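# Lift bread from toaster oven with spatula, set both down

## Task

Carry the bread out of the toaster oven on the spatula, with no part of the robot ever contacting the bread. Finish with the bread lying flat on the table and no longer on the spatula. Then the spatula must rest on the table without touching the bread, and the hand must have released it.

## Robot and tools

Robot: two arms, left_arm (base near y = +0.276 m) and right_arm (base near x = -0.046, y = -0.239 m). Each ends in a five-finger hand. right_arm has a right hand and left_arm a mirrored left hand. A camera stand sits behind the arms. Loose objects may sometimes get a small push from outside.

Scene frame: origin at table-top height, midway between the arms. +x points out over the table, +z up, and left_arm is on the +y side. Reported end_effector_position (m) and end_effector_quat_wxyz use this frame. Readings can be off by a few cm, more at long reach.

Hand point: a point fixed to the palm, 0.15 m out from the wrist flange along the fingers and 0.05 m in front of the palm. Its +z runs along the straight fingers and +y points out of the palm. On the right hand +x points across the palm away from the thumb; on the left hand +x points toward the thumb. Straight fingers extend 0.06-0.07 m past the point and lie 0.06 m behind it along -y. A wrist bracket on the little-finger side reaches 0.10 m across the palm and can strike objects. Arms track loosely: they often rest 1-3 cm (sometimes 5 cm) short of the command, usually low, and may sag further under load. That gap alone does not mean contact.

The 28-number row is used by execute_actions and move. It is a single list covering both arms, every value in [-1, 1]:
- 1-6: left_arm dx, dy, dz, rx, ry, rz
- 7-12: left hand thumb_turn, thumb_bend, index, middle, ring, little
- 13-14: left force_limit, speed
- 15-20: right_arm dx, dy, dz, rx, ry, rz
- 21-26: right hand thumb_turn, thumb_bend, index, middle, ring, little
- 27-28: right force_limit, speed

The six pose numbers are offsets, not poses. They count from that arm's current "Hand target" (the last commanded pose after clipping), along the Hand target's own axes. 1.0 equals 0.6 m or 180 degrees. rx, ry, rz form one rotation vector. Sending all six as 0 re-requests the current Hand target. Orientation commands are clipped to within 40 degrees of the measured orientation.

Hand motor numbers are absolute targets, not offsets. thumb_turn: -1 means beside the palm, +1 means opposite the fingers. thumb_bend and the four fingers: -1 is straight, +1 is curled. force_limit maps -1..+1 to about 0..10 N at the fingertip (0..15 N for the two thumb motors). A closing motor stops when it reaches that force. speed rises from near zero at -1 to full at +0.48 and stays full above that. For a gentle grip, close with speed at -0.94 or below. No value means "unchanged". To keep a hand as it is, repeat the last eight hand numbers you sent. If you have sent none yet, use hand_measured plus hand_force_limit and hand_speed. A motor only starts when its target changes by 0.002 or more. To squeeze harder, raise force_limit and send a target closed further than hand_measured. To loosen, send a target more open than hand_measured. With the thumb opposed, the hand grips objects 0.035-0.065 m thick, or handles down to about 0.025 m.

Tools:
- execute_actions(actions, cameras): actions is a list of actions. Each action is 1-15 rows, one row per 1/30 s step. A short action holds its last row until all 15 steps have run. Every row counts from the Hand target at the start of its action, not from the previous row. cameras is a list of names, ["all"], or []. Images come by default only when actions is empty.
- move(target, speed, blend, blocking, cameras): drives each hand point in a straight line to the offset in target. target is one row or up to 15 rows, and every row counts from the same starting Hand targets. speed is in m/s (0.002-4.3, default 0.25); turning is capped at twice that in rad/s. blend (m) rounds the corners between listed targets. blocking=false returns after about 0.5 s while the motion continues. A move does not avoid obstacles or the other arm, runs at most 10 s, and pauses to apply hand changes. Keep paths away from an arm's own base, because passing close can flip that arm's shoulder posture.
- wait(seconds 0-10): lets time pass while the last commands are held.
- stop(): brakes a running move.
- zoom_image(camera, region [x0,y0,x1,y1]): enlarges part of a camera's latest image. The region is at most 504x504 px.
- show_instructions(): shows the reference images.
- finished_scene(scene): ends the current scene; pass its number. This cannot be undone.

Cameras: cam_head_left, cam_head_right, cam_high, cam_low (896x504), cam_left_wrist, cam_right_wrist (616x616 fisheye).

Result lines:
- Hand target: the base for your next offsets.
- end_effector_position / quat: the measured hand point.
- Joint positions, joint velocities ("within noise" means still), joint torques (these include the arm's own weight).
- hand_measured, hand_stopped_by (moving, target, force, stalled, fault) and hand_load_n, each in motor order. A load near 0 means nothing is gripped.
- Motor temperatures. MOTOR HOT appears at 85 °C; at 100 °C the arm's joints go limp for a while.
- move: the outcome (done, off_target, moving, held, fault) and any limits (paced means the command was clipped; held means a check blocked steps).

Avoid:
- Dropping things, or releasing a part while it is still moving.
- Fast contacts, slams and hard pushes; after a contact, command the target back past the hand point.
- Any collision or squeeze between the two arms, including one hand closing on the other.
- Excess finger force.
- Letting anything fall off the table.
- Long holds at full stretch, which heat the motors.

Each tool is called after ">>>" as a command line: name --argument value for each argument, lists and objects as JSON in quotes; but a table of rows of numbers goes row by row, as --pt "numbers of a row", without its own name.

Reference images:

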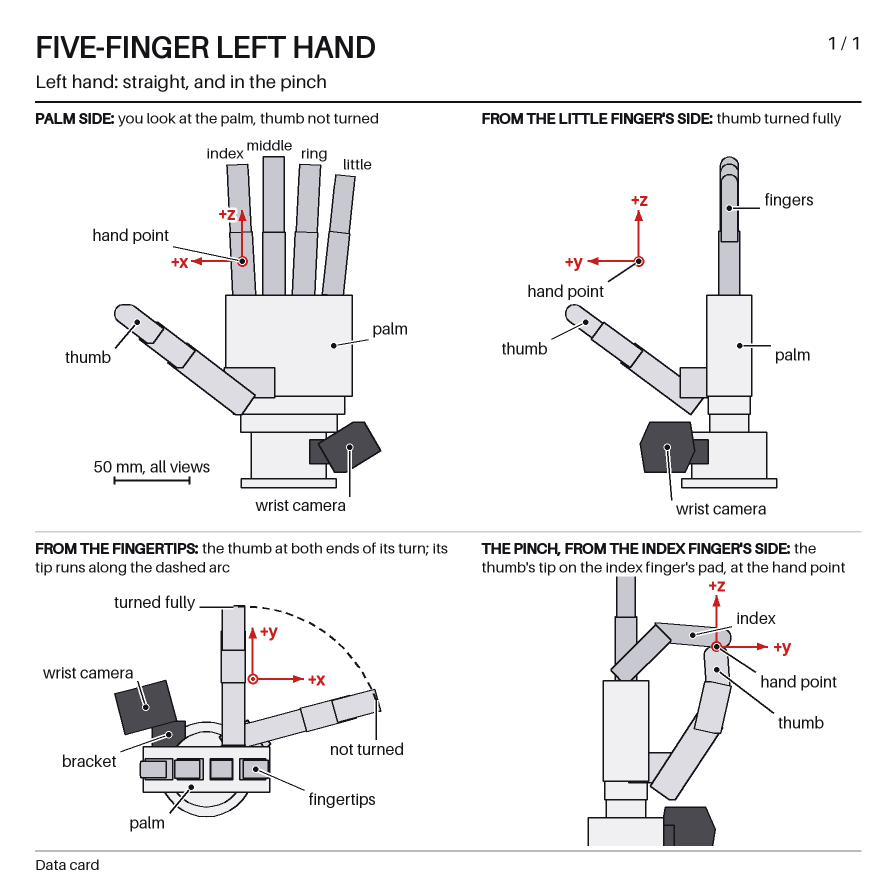

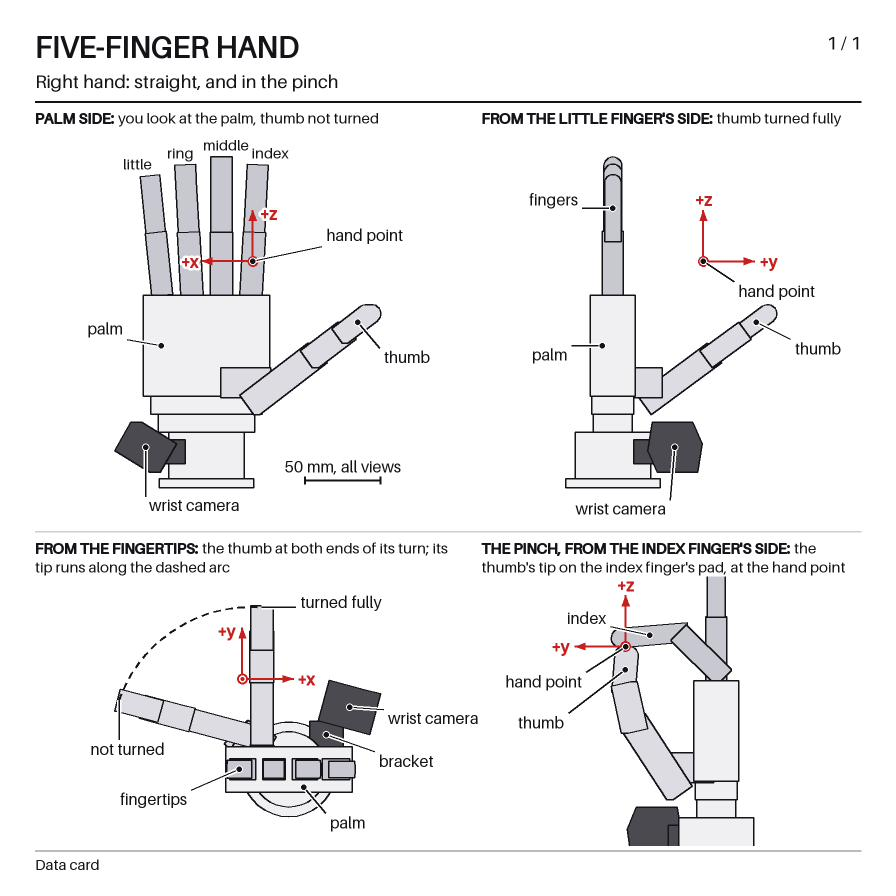

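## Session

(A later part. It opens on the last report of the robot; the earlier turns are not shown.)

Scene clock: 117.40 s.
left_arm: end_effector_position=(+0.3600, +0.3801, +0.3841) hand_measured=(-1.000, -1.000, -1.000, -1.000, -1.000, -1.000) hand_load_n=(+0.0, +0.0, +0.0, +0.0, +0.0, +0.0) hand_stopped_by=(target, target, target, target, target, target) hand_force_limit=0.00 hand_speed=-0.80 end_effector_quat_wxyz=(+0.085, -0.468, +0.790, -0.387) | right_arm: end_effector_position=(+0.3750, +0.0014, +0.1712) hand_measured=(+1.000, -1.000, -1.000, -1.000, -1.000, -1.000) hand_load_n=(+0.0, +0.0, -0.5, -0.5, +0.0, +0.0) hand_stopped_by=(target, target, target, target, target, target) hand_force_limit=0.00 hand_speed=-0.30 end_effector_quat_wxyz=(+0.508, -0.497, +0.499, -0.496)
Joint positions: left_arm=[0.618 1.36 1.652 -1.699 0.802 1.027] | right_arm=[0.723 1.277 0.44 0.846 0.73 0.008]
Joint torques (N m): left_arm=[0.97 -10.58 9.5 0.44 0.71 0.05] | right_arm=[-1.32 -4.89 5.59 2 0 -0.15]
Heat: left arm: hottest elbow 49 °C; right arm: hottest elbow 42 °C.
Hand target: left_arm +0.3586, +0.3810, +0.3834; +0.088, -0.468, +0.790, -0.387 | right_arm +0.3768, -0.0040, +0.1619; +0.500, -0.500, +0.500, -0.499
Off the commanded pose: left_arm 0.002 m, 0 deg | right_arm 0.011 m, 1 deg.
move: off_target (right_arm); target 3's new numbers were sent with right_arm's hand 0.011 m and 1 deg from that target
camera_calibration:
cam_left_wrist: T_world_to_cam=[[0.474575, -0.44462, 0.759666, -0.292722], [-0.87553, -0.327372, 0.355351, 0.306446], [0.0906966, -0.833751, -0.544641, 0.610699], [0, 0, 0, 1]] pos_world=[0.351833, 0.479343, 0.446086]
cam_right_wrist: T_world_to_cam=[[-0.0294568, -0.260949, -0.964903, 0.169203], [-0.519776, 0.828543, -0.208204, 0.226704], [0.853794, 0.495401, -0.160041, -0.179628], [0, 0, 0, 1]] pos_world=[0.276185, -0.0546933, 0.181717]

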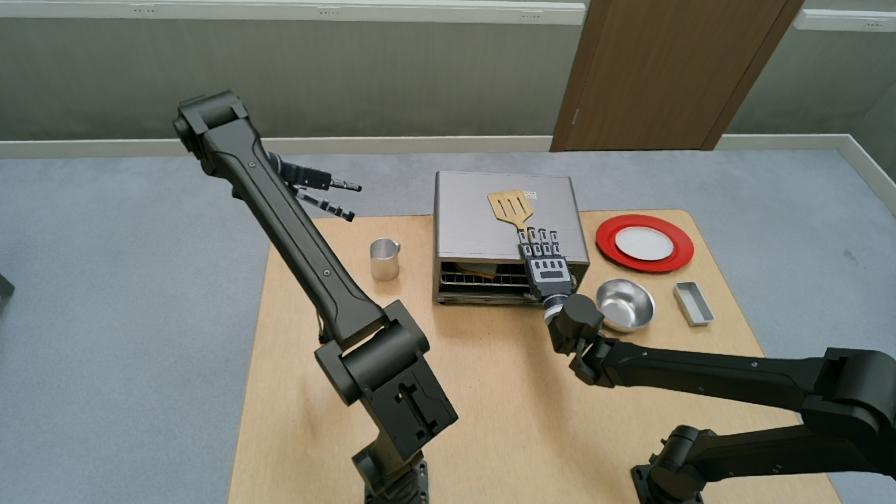

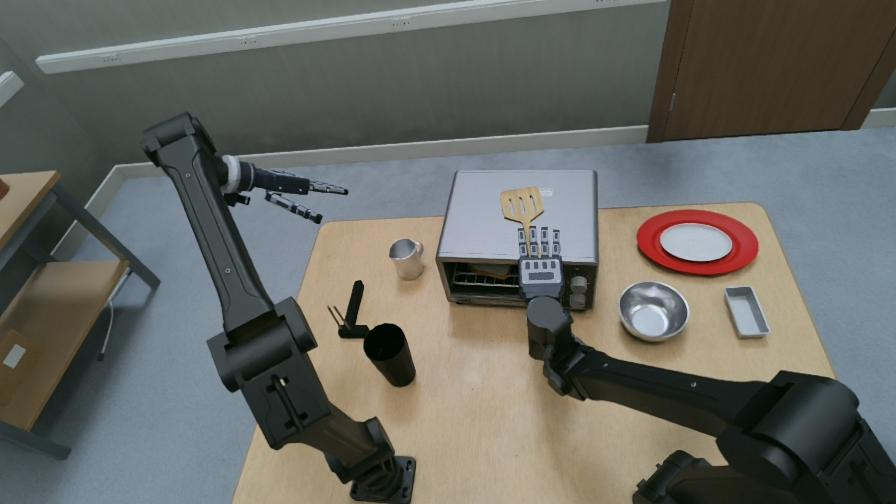

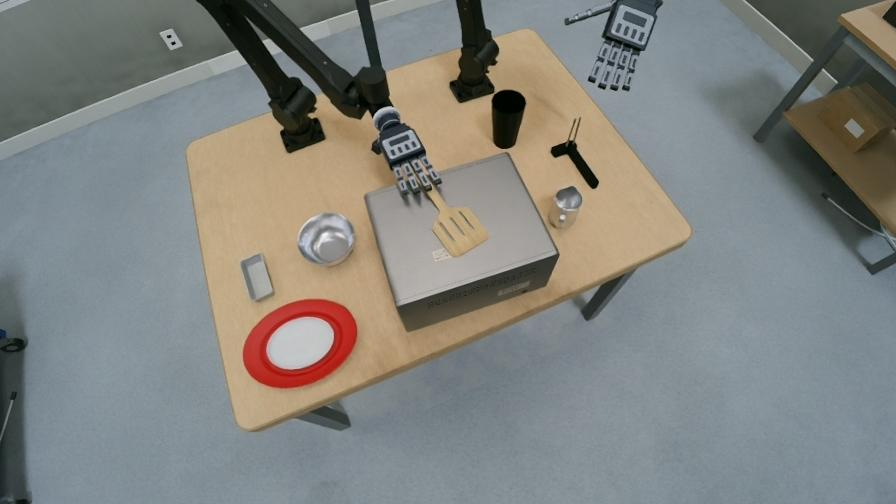

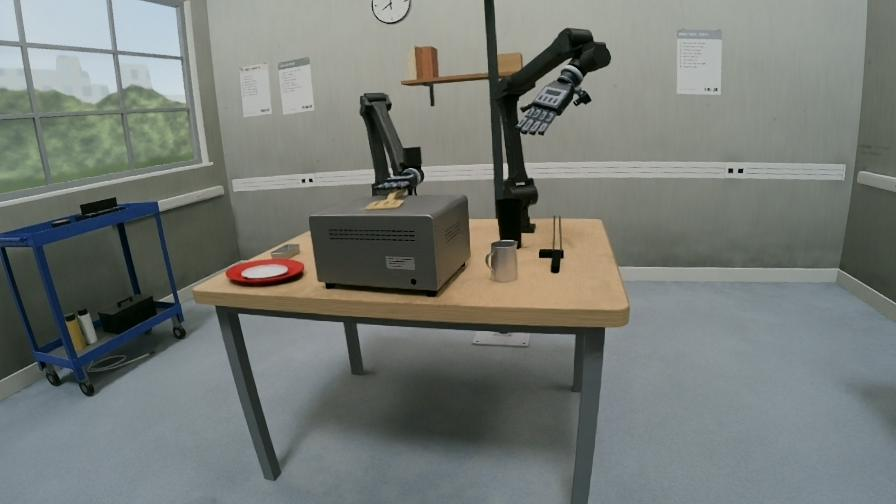

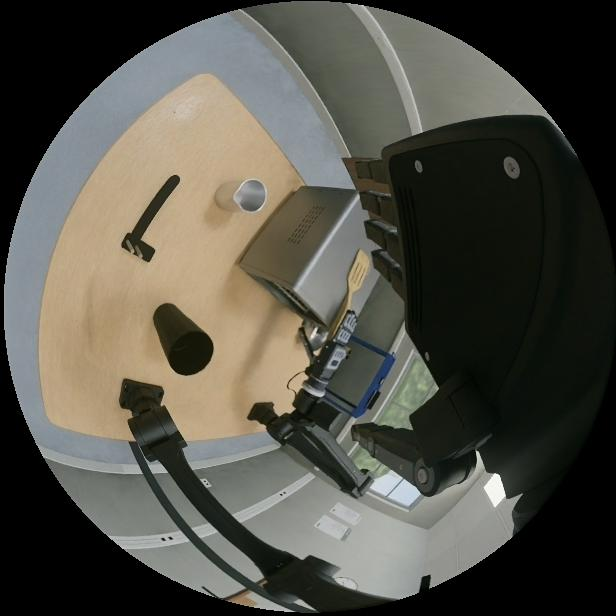

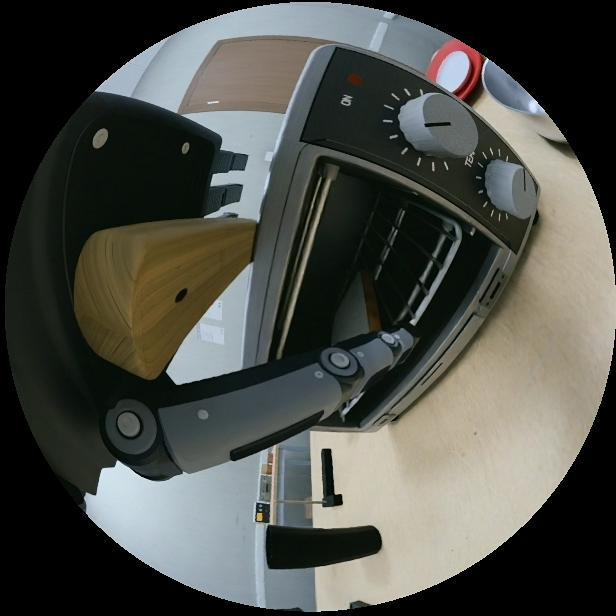

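>>> move --pt "0 0 0 0 0 0 -1 -1 -1 -1 -1 -1 0 -0.8 0 -0.0283 0 0 0 0 1 -1 -1 -1 -1 -1 0 -0.3" --pt "0 0 0 0 0 0 -1 -1 -1 -1 -1 -1 0 -0.8 0.0192 -0.0283 -0.0072 -0.0274 -0.0385 -0.002 1 -1 -1 -1 -1 -1 0 -0.3" --pt "0 0 0 0 0 0 -1 -1 -1 -1 -1 -1 0 -0.8 0.0192 -0.0102 -0.0072 -0.0274 -0.0385 -0.002 1 -1 -1 -1 -1 -1 0 -0.3" --speed 0.04 --cameras '["all"]'

>>> zoom_image --camera "cam_head_right" --region '[450, 170, 610, 330]'

>>> zoom_image --camera "cam_right_wrist" --region '[60, 180, 320, 460]'

>>> zoom_image --camera "cam_left_wrist" --region '[270, 230, 390, 390]'

Scene clock: 121.87 s.
left_arm: end_effector_position=(+0.3600, +0.3801, +0.3841) hand_measured=(-1.000, -1.000, -1.000, -1.000, -1.000, -1.000) hand_load_n=(-0.5, +0.0, -0.5, +0.0, +0.0, +0.0) hand_stopped_by=(target, target, target, target, target, target) hand_force_limit=0.00 hand_speed=-0.80 end_effector_quat_wxyz=(+0.085, -0.468, +0.790, -0.387) | right_arm: end_effector_position=(+0.3703, -0.0121, +0.1739) hand_measured=(+1.000, -1.000, -1.000, -1.000, -1.000, -1.000) hand_load_n=(+0.0, +0.0, +0.0, +0.0, -0.5, -0.5) hand_stopped_by=(target, target, target, target, target, target) hand_force_limit=0.00 hand_speed=-0.30 end_effector_quat_wxyz=(-0.506, +0.557, -0.482, +0.449)
Joint positions: left_arm=[0.618 1.36 1.652 -1.699 0.802 1.027] | right_arm=[0.62 1.135 0.44 0.597 0.504 0.034]
Joint torques (N m): left_arm=[0.97 -10.58 9.48 0.47 0.69 0.05] | right_arm=[-1.26 -3.96 6.39 2.32 0.09 0.01]
Heat: left arm: hottest elbow 49 °C; right arm: hottest elbow 42 °C.
Hand target: left_arm +0.3586, +0.3810, +0.3834; +0.088, -0.468, +0.790, -0.387 | right_arm +0.3725, -0.0157, +0.1681; -0.506, +0.552, -0.489, +0.448
Off the commanded pose: left_arm 0.002 m, 0 deg | right_arm 0.007 m, 1 deg.
move: done
camera_calibration:
cam_left_wrist: T_world_to_cam=[[0.474575, -0.44462, 0.759666, -0.292722], [-0.87553, -0.327372, 0.355351, 0.306446], [0.0906966, -0.833751, -0.544641, 0.610699], [0, 0, 0, 1]] pos_world=[0.351833, 0.479343, 0.446086]
cam_right_wrist: T_world_to_cam=[[-0.0814728, -0.299348, -0.950659, 0.184431], [-0.633822, 0.751672, -0.18237, 0.272822], [0.769176, 0.58769, -0.250974, -0.120321], [0, 0, 0, 1]] pos_world=[0.280495, -0.0791523, 0.194889]

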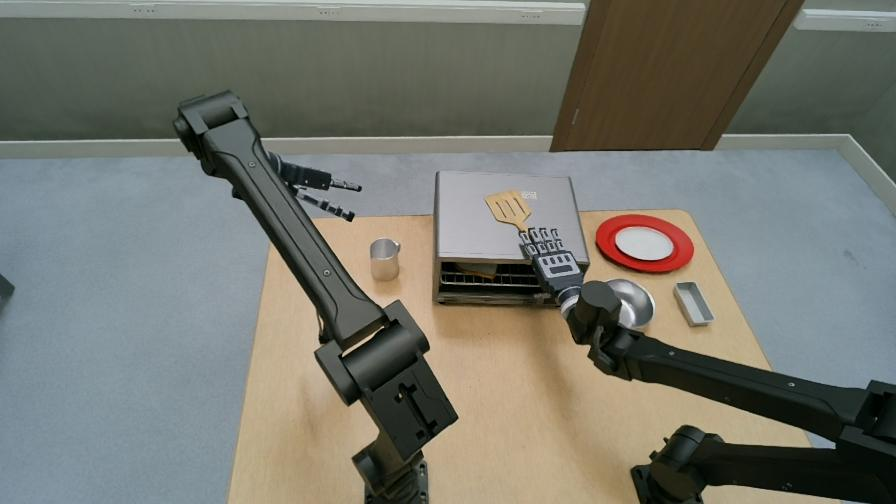

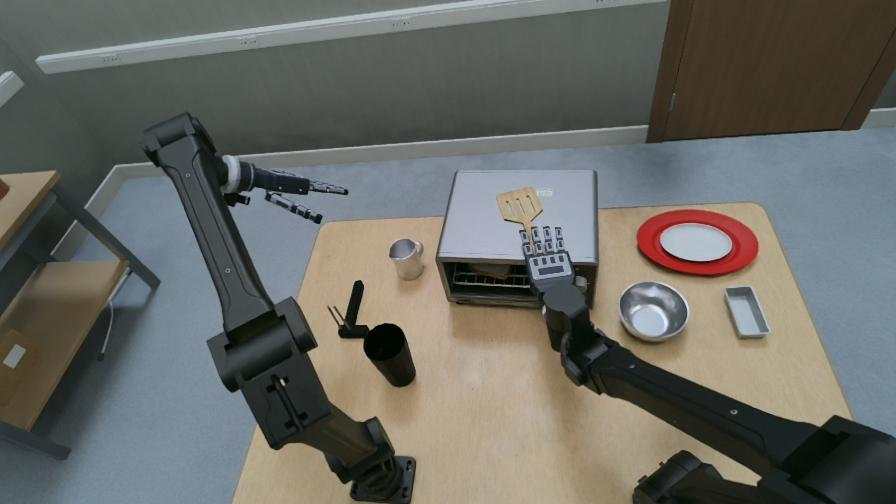

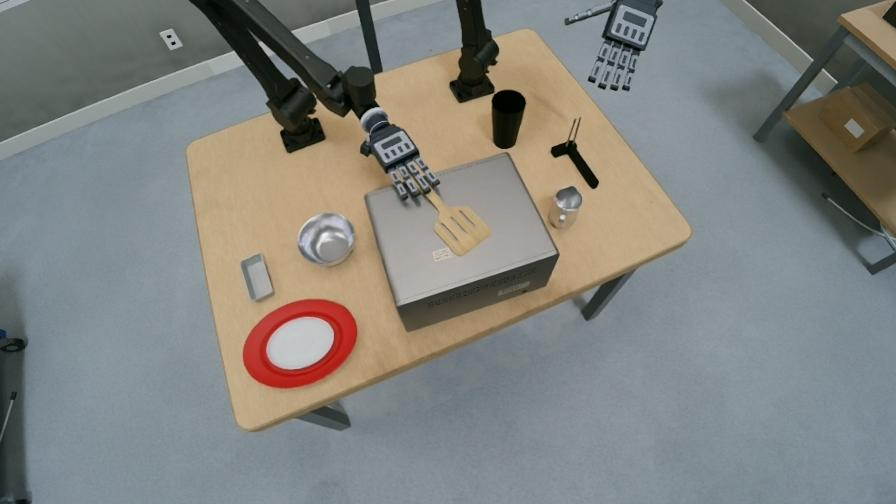

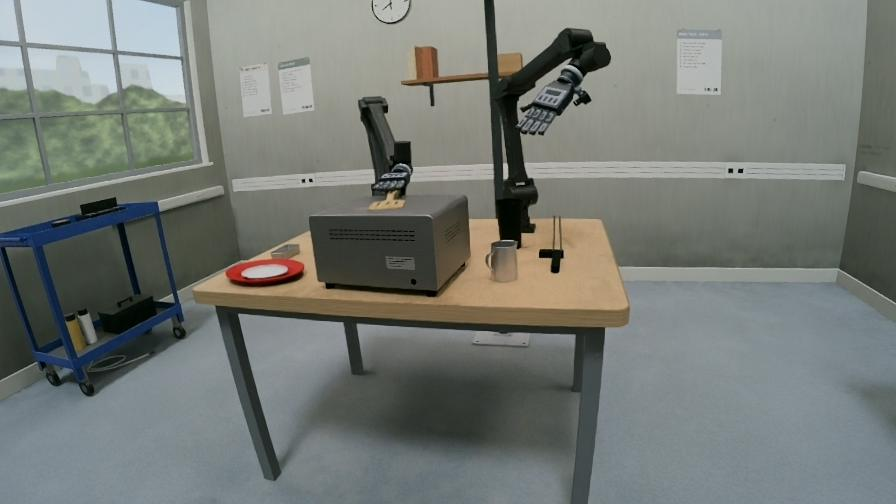

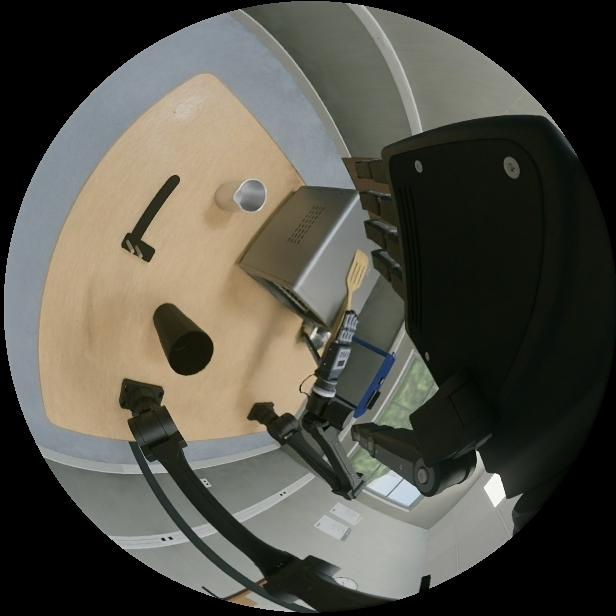

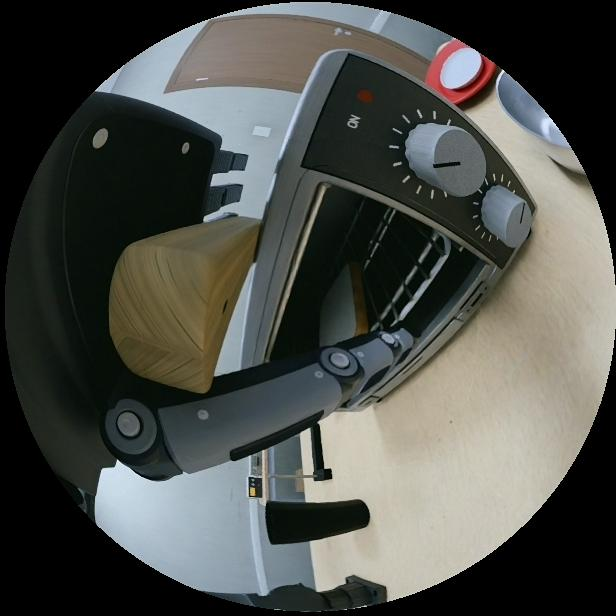

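Scaled by 3.150 from the camera's 896x504 image, which has a finer 1280x720 frame.

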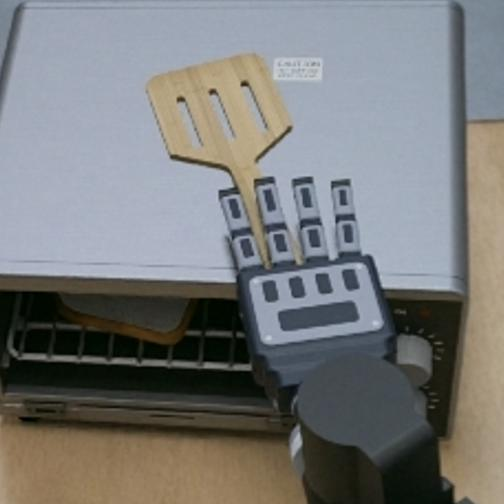

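Scaled by 1.800 from the camera's 616x616 image, which has a finer 880x880 frame.

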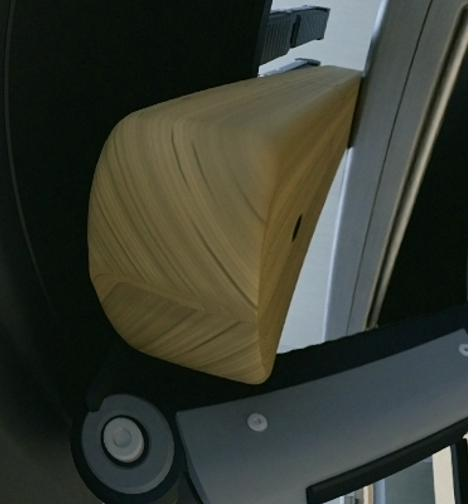

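Scaled by 3.150 from the camera's 616x616 image, which has a finer 880x880 frame.

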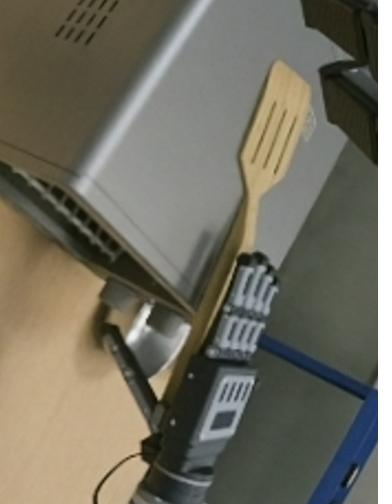

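>>> move --pt "0 0 0 0 0 0 -1 -1 -1 -1 -1 -1 0 -0.8 0 -0.0249 -0.0022 0 0 0 1 -1 -1 -1 -1 -1 0 -0.3" --pt "0 0 0 0 0 0 -1 -1 -1 -1 -1 -1 0 -0.8 0.0128 -0.0238 -0.0146 0 -0.0364 -0.0032 1 -1 -1 -1 -1 -1 0 -0.3" --speed 0.04 --cameras '["cam_head_left","cam_head_right","cam_right_wrist","cam_left_wrist"]'

>>> zoom_image --camera "cam_head_right" --region '[450, 170, 610, 330]'

>>> zoom_image --camera "cam_right_wrist" --region '[60, 180, 320, 460]'

>>> zoom_image --camera "cam_left_wrist" --region '[270, 230, 390, 390]'

Scene clock: 125.20 s.
left_arm: end_effector_position=(+0.3600, +0.3801, +0.3841) hand_measured=(-1.000, -1.000, -1.000, -1.000, -1.000, -1.000) hand_load_n=(-0.5, +0.0, +0.0, +0.0, +0.0, +0.0) hand_stopped_by=(target, target, target, target, target, target) hand_force_limit=0.00 hand_speed=-0.80 end_effector_quat_wxyz=(+0.085, -0.468, +0.790, -0.387) | right_arm: end_effector_position=(+0.3667, -0.0174, +0.1830) hand_measured=(+1.000, -1.000, -1.000, -1.000, -1.000, -1.000) hand_load_n=(+0.0, +0.0, +0.0, +0.0, +0.0, +0.0) hand_stopped_by=(target, target, target, target, target, target) hand_force_limit=0.00 hand_speed=-0.30 end_effector_quat_wxyz=(+0.535, -0.579, +0.455, -0.414)
Joint positions: left_arm=[0.618 1.36 1.652 -1.699 0.802 1.027] | right_arm=[0.533 1.07 0.425 0.557 0.303 0.035]
Joint torques (N m): left_arm=[0.91 -10.58 9.48 0.47 0.7 0.06] | right_arm=[-0.91 -5.77 6.94 0.9 0.05 -0.2]
Heat: left arm: hottest elbow 49 °C; right arm: hottest elbow 42 °C.
Hand target: left_arm +0.3586, +0.3810, +0.3834; +0.088, -0.468, +0.790, -0.387 | right_arm +0.3660, -0.0241, +0.1830; +0.531, -0.579, +0.456, -0.418
Off the commanded pose: left_arm 0.002 m, 0 deg | right_arm 0.007 m, 1 deg.
move: done
camera_calibration:
cam_left_wrist: T_world_to_cam=[[0.474575, -0.44462, 0.759666, -0.292722], [-0.87553, -0.327372, 0.355351, 0.306446], [0.0906966, -0.833751, -0.544641, 0.610699], [0, 0, 0, 1]] pos_world=[0.351833, 0.479343, 0.446086]
cam_right_wrist: T_world_to_cam=[[-0.0512972, -0.287194, -0.956498, 0.181451], [-0.715422, 0.678821, -0.165452, 0.301616], [0.696807, 0.675812, -0.240287, -0.0859664], [0, 0, 0, 1]] pos_world=[0.284992, -0.094534, 0.202804]
Images, in order (width x height): cam_head_left 896x504, cam_head_right 896x504, cam_left_wrist 616x616, cam_right_wrist 616x616.

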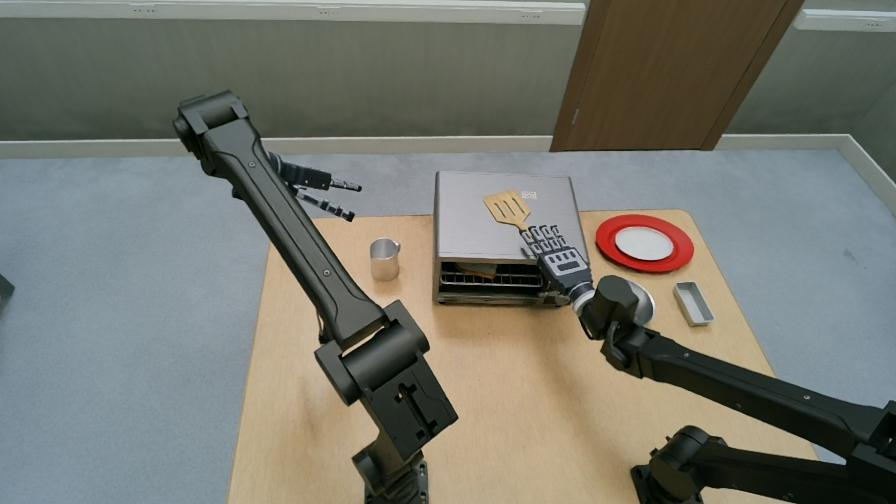

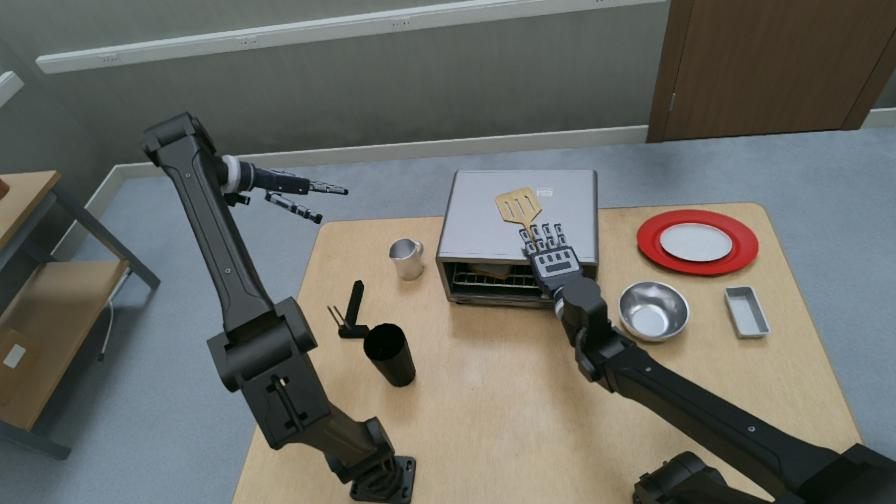

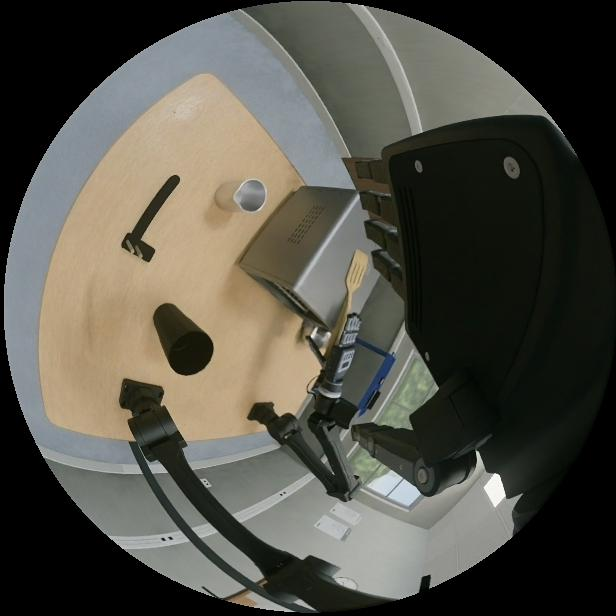

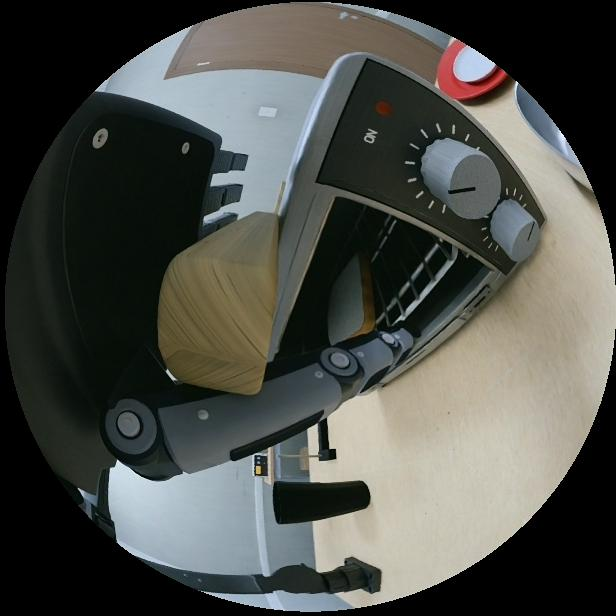

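Scaled by 3.150 from the camera's 896x504 image, which has a finer 1280x720 frame.

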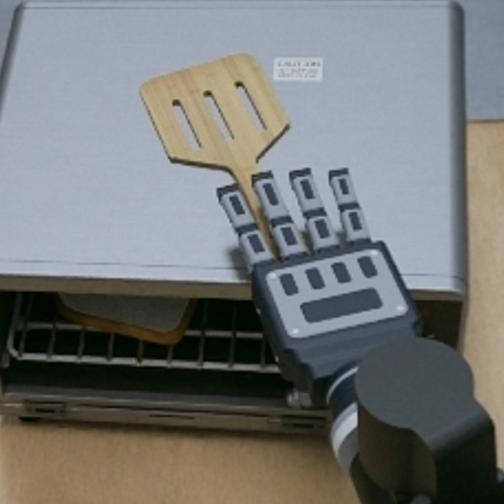

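Scaled by 1.800 from the camera's 616x616 image, which has a finer 880x880 frame.

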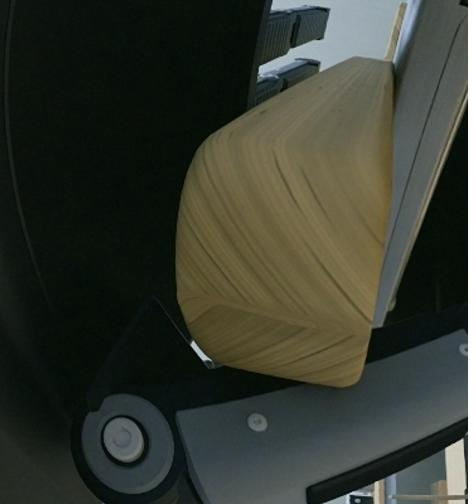

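Scaled by 3.150 from the camera's 616x616 image, which has a finer 880x880 frame.

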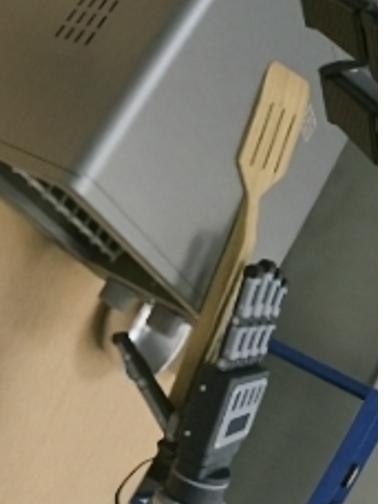

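>>> execute_actions --actions '[[[0,0,0,0,0,0,-1,-1,-1,-1,-1,-1,0,-0.8,0,0.01,0,0,0,0,1,-1,-1,-1,-1,-1,0,-0.3]],[[0,0,0,0,0,0,-1,-1,-1,-1,-1,-1,0,-0.8,0,0,0,0,0,0,1,0.9,-1,-1,-1,-1,-0.2,-0.85]]]'

>>> wait --seconds 2 --cameras '["cam_head_left","cam_head_right","cam_right_wrist","cam_left_wrist"]'

>>> zoom_image --camera "cam_right_wrist" --region '[60, 180, 320, 460]'

>>> zoom_image --camera "cam_left_wrist" --region '[270, 230, 390, 390]'

Scene clock: 129.47 s.
left_arm: end_effector_position=(+0.3600, +0.3801, +0.3841) hand_measured=(-1.000, -1.000, -1.000, -1.000, -1.000, -1.000) hand_load_n=(+0.0, +0.0, +0.0, +0.0, +0.0, +0.0) hand_stopped_by=(target, target, target, target, target, target) hand_force_limit=0.00 hand_speed=-0.80 end_effector_quat_wxyz=(+0.085, -0.468, +0.790, -0.387) | right_arm: end_effector_position=(+0.3636, -0.0194, +0.1765) hand_measured=(+1.000, -0.270, -1.000, -1.000, -1.000, -1.000) hand_load_n=(+0.0, +0.0, +0.0, +0.0, +0.0, +0.0) hand_stopped_by=(target, moving, target, target, target, target) hand_force_limit=-0.20 hand_speed=-0.85 end_effector_quat_wxyz=(-0.531, +0.582, -0.457, +0.413)
Joint positions: left_arm=[0.618 1.36 1.652 -1.699 0.802 1.027] | right_arm=[0.533 1.07 0.414 0.557 0.303 0.035]
Joint torques (N m): left_arm=[0.91 -10.7 9.47 0.46 0.7 0.06] | right_arm=[-1.08 -5.19 6.86 1.95 0.06 -0.19]
Heat: left arm: hottest elbow 49 °C; right arm: hottest elbow 42 °C.
Hand target: left_arm +0.3586, +0.3810, +0.3834; +0.088, -0.468, +0.790, -0.387 | right_arm +0.3655, -0.0243, +0.1770; -0.531, +0.579, -0.456, +0.418
Off the commanded pose: left_arm 0.002 m, 0 deg | right_arm 0.005 m, 1 deg.
not at rest: the robot was still moving 3 seconds after this call's last action.
Step readings (end_effector_position of left_arm | right_arm):
0: (+0.3600, +0.3801, +0.3841) | (+0.3667, -0.0175, +0.1830)
1: (+0.3600, +0.3801, +0.3841) | (+0.3667, -0.0175, +0.1830)
2: (+0.3600, +0.3801, +0.3841) | (+0.3665, -0.0176, +0.1825)
4: (+0.3600, +0.3801, +0.3841) | (+0.3659, -0.0180, +0.1812)
8: (+0.3600, +0.3801, +0.3841) | (+0.3640, -0.0192, +0.1773)
15: (+0.3600, +0.3801, +0.3841) | (+0.3636, -0.0194, +0.1765)
16: (+0.3600, +0.3801, +0.3841) | (+0.3636, -0.0194, +0.1765)
17: (+0.3600, +0.3801, +0.3841) | (+0.3636, -0.0194, +0.1765)
19: (+0.3600, +0.3801, +0.3841) | (+0.3636, -0.0194, +0.1765)
23: (+0.3600, +0.3801, +0.3841) | (+0.3636, -0.0194, +0.1765)
30: (+0.3600, +0.3801, +0.3841) | (+0.3636, -0.0194, +0.1765)

Scene clock: 131.47 s.
left_arm: end_effector_position=(+0.3600, +0.3801, +0.3841) hand_measured=(-1.000, -1.000, -1.000, -1.000, -1.000, -1.000) hand_load_n=(-0.5, +0.0, +0.0, +0.0, +0.0, +0.0) hand_stopped_by=(target, target, target, target, target, target) hand_force_limit=0.00 hand_speed=-0.80 end_effector_quat_wxyz=(+0.085, -0.468, +0.790, -0.387) | right_arm: end_effector_position=(+0.3636, -0.0194, +0.1765) hand_measured=(+1.000, +0.162, -1.000, -1.000, -1.000, -1.000) hand_load_n=(+0.5, +0.0, +0.0, -0.5, +0.0, +0.0) hand_stopped_by=(target, moving, target, target, target, target) hand_force_limit=-0.20 hand_speed=-0.85 end_effector_quat_wxyz=(-0.531, +0.582, -0.457, +0.413)
Joint positions: left_arm=[0.618 1.36 1.652 -1.699 0.802 1.027] | right_arm=[0.533 1.07 0.414 0.557 0.303 0.035]
Joint torques (N m): left_arm=[1.14 -10.64 9.48 0.46 0.71 0.05] | right_arm=[-0.91 -4.66 6.8 1.89 0.05 -0.19]
Heat: left arm: hottest elbow 49 °C; right arm: hottest elbow 42 °C.
Hand target: left_arm +0.3586, +0.3810, +0.3834; +0.088, -0.468, +0.790, -0.387 | right_arm +0.3655, -0.0243, +0.1770; -0.531, +0.579, -0.456, +0.418
Off the commanded pose: left_arm 0.002 m, 0 deg | right_arm 0.005 m, 1 deg.
wait: 2.00 s; no rest
camera_calibration:
cam_left_wrist: T_world_to_cam=[[0.474575, -0.44462, 0.759666, -0.292722], [-0.87553, -0.327372, 0.355351, 0.306446], [0.0906966, -0.833751, -0.544641, 0.610699], [0, 0, 0, 1]] pos_world=[0.351833, 0.479343, 0.446086]
cam_right_wrist: T_world_to_cam=[[-0.0606423, -0.292833, -0.954239, 0.17742], [-0.717003, 0.677875, -0.162458, 0.299803], [0.694427, 0.67434, -0.25107, -0.081324], [0, 0, 0, 1]] pos_world=[0.282192, -0.096434, 0.197589]
Images, in order (width x height): cam_head_left 896x504, cam_head_right 896x504, cam_left_wrist 616x616, cam_right_wrist 616x616.

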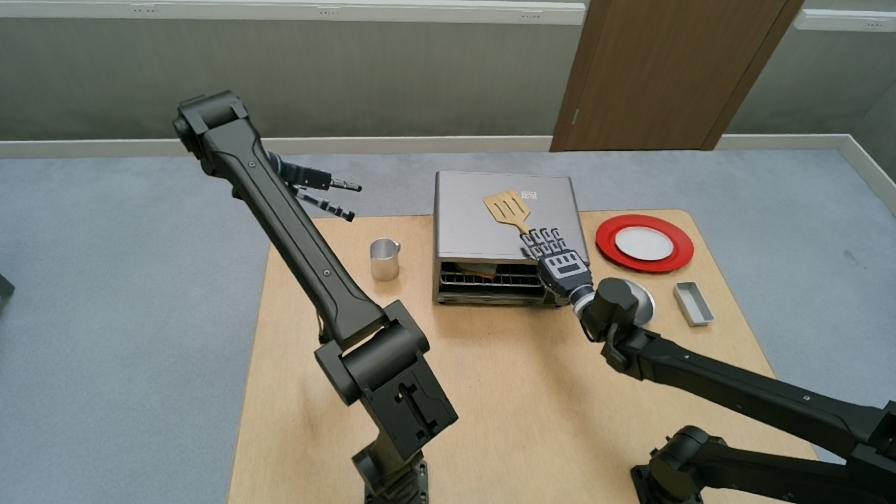

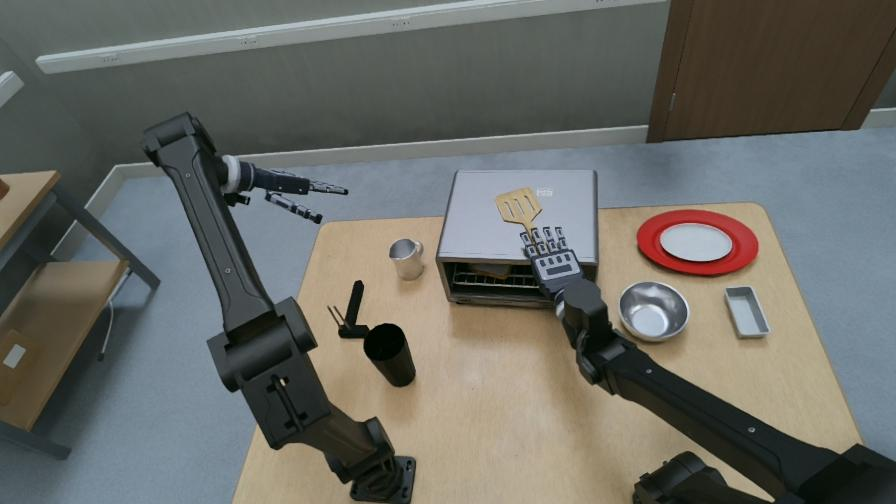

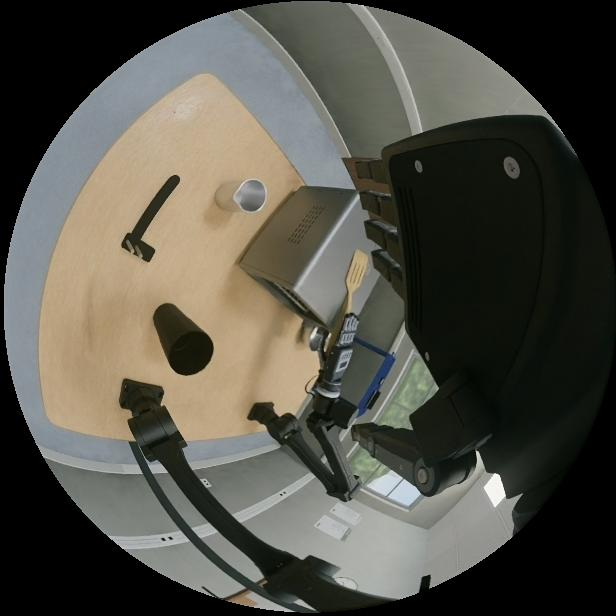

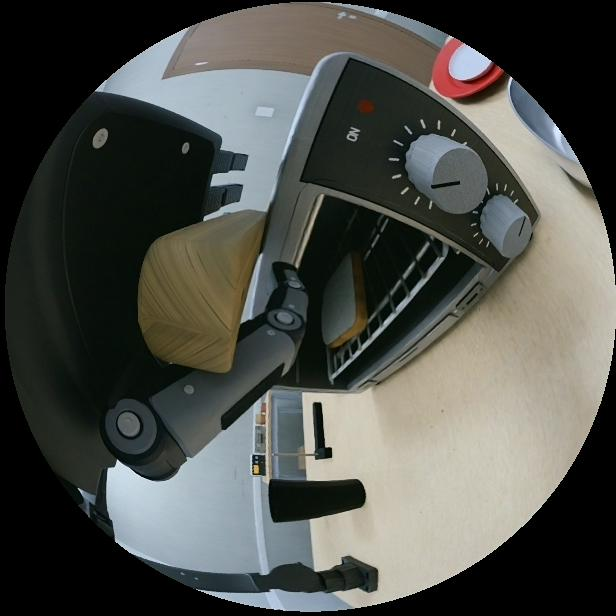

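Scaled by 1.800 from the camera's 616x616 image, which has a finer 880x880 frame.

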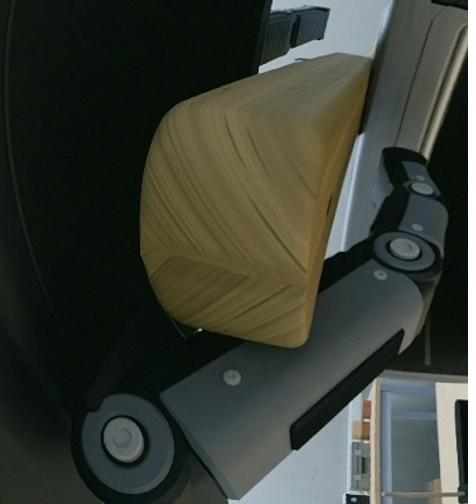

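Scaled by 3.150 from the camera's 616x616 image, which has a finer 880x880 frame.

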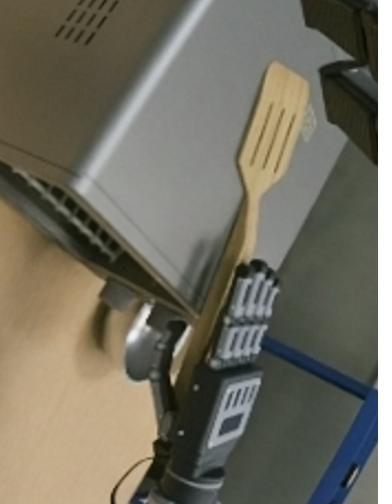

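>>> wait --seconds 3 --cameras '["cam_head_right","cam_right_wrist","cam_left_wrist"]'

>>> zoom_image --camera "cam_right_wrist" --region '[60, 180, 320, 460]'

>>> zoom_image --camera "cam_left_wrist" --region '[270, 230, 390, 390]'

Scene clock: 134.57 s.
left_arm: end_effector_position=(+0.3600, +0.3801, +0.3841) hand_measured=(-1.000, -1.000, -1.000, -1.000, -1.000, -1.000) hand_load_n=(+0.0, +0.0, +0.0, -0.5, +0.0, +0.0) hand_stopped_by=(target, target, target, target, target, target) hand_force_limit=0.00 hand_speed=-0.80 end_effector_quat_wxyz=(+0.085, -0.468, +0.790, -0.387) | right_arm: end_effector_position=(+0.3627, -0.0200, +0.1745) hand_measured=(+1.000, +0.452, -1.000, -1.000, -1.000, -1.000) hand_load_n=(+1.0, +4.0, +0.0, +0.0, +0.0, +0.0) hand_stopped_by=(target, force, target, target, target, target) hand_force_limit=-0.20 hand_speed=-0.85 end_effector_quat_wxyz=(-0.530, +0.583, -0.457, +0.412)
Joint positions: left_arm=[0.618 1.36 1.652 -1.699 0.802 1.027] | right_arm=[0.533 1.07 0.41 0.557 0.303 0.035]
Joint torques (N m): left_arm=[1.08 -10.52 9.51 0.47 0.71 0.06] | right_arm=[-0.97 -4.72 7.13 1.92 0.08 -0.21]
Heat: left arm: hottest elbow 49 °C; right arm: hottest elbow 42 °C.
Hand target: left_arm +0.3586, +0.3810, +0.3834; +0.088, -0.468, +0.790, -0.387 | right_arm +0.3654, -0.0243, +0.1769; -0.531, +0.579, -0.456, +0.418
Off the commanded pose: left_arm 0.002 m, 0 deg | right_arm 0.006 m, 1 deg.
wait: 3.00 s; at rest by 1.47 s
camera_calibration:
cam_left_wrist: T_world_to_cam=[[0.474575, -0.44462, 0.759666, -0.292722], [-0.87553, -0.327372, 0.355351, 0.306446], [0.0906966, -0.833751, -0.544641, 0.610699], [0, 0, 0, 1]] pos_world=[0.351833, 0.479343, 0.446086]
cam_right_wrist: T_world_to_cam=[[-0.0634204, -0.2946, -0.953514, 0.176156], [-0.717493, 0.677557, -0.161617, 0.299178], [0.693672, 0.67389, -0.254344, -0.0799543], [0, 0, 0, 1]] pos_world=[0.281292, -0.096934, 0.195984]
Images, in order (width x height): cam_head_right 896x504, cam_left_wrist 616x616, cam_right_wrist 616x616.

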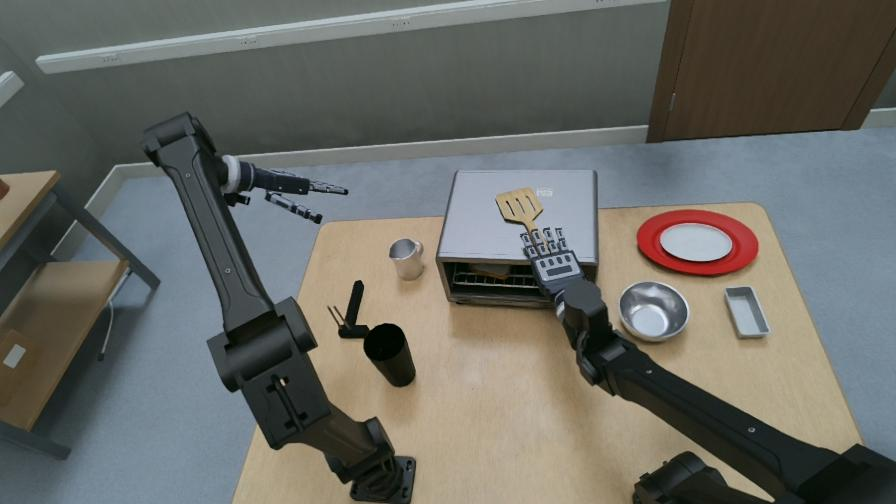

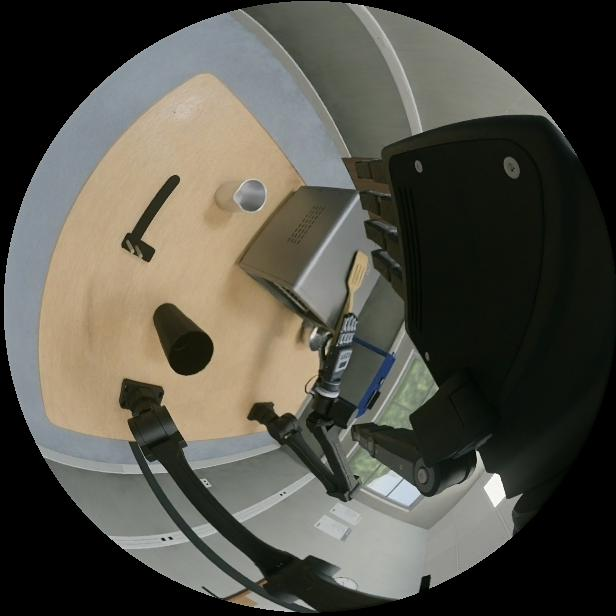

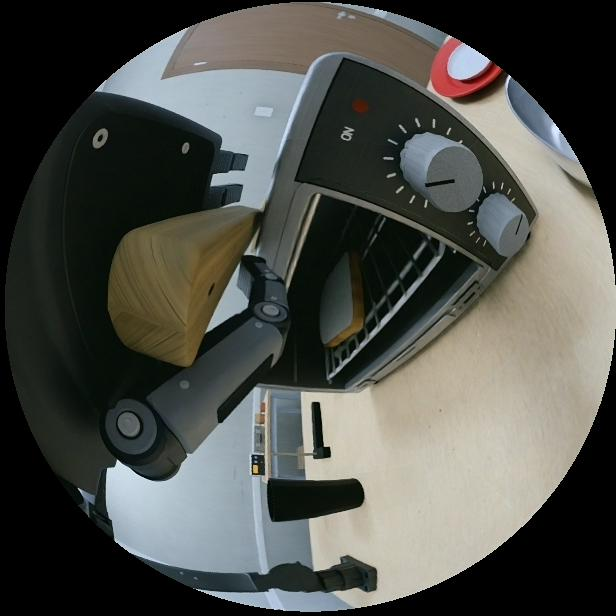

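Scaled by 1.800 from the camera's 616x616 image, which has a finer 880x880 frame.

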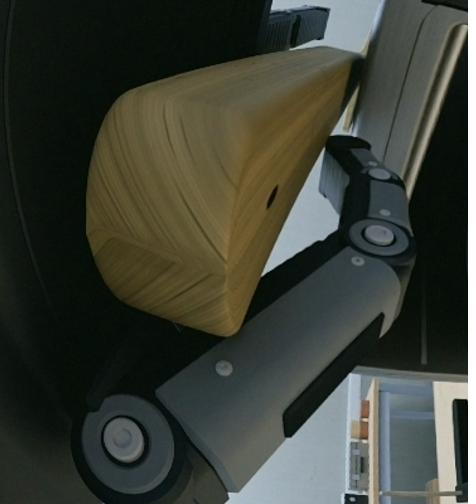

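Scaled by 3.150 from the camera's 616x616 image, which has a finer 880x880 frame.

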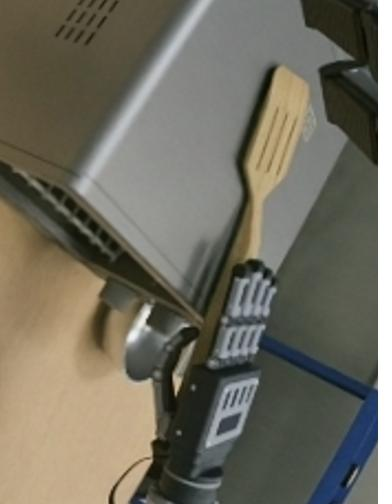

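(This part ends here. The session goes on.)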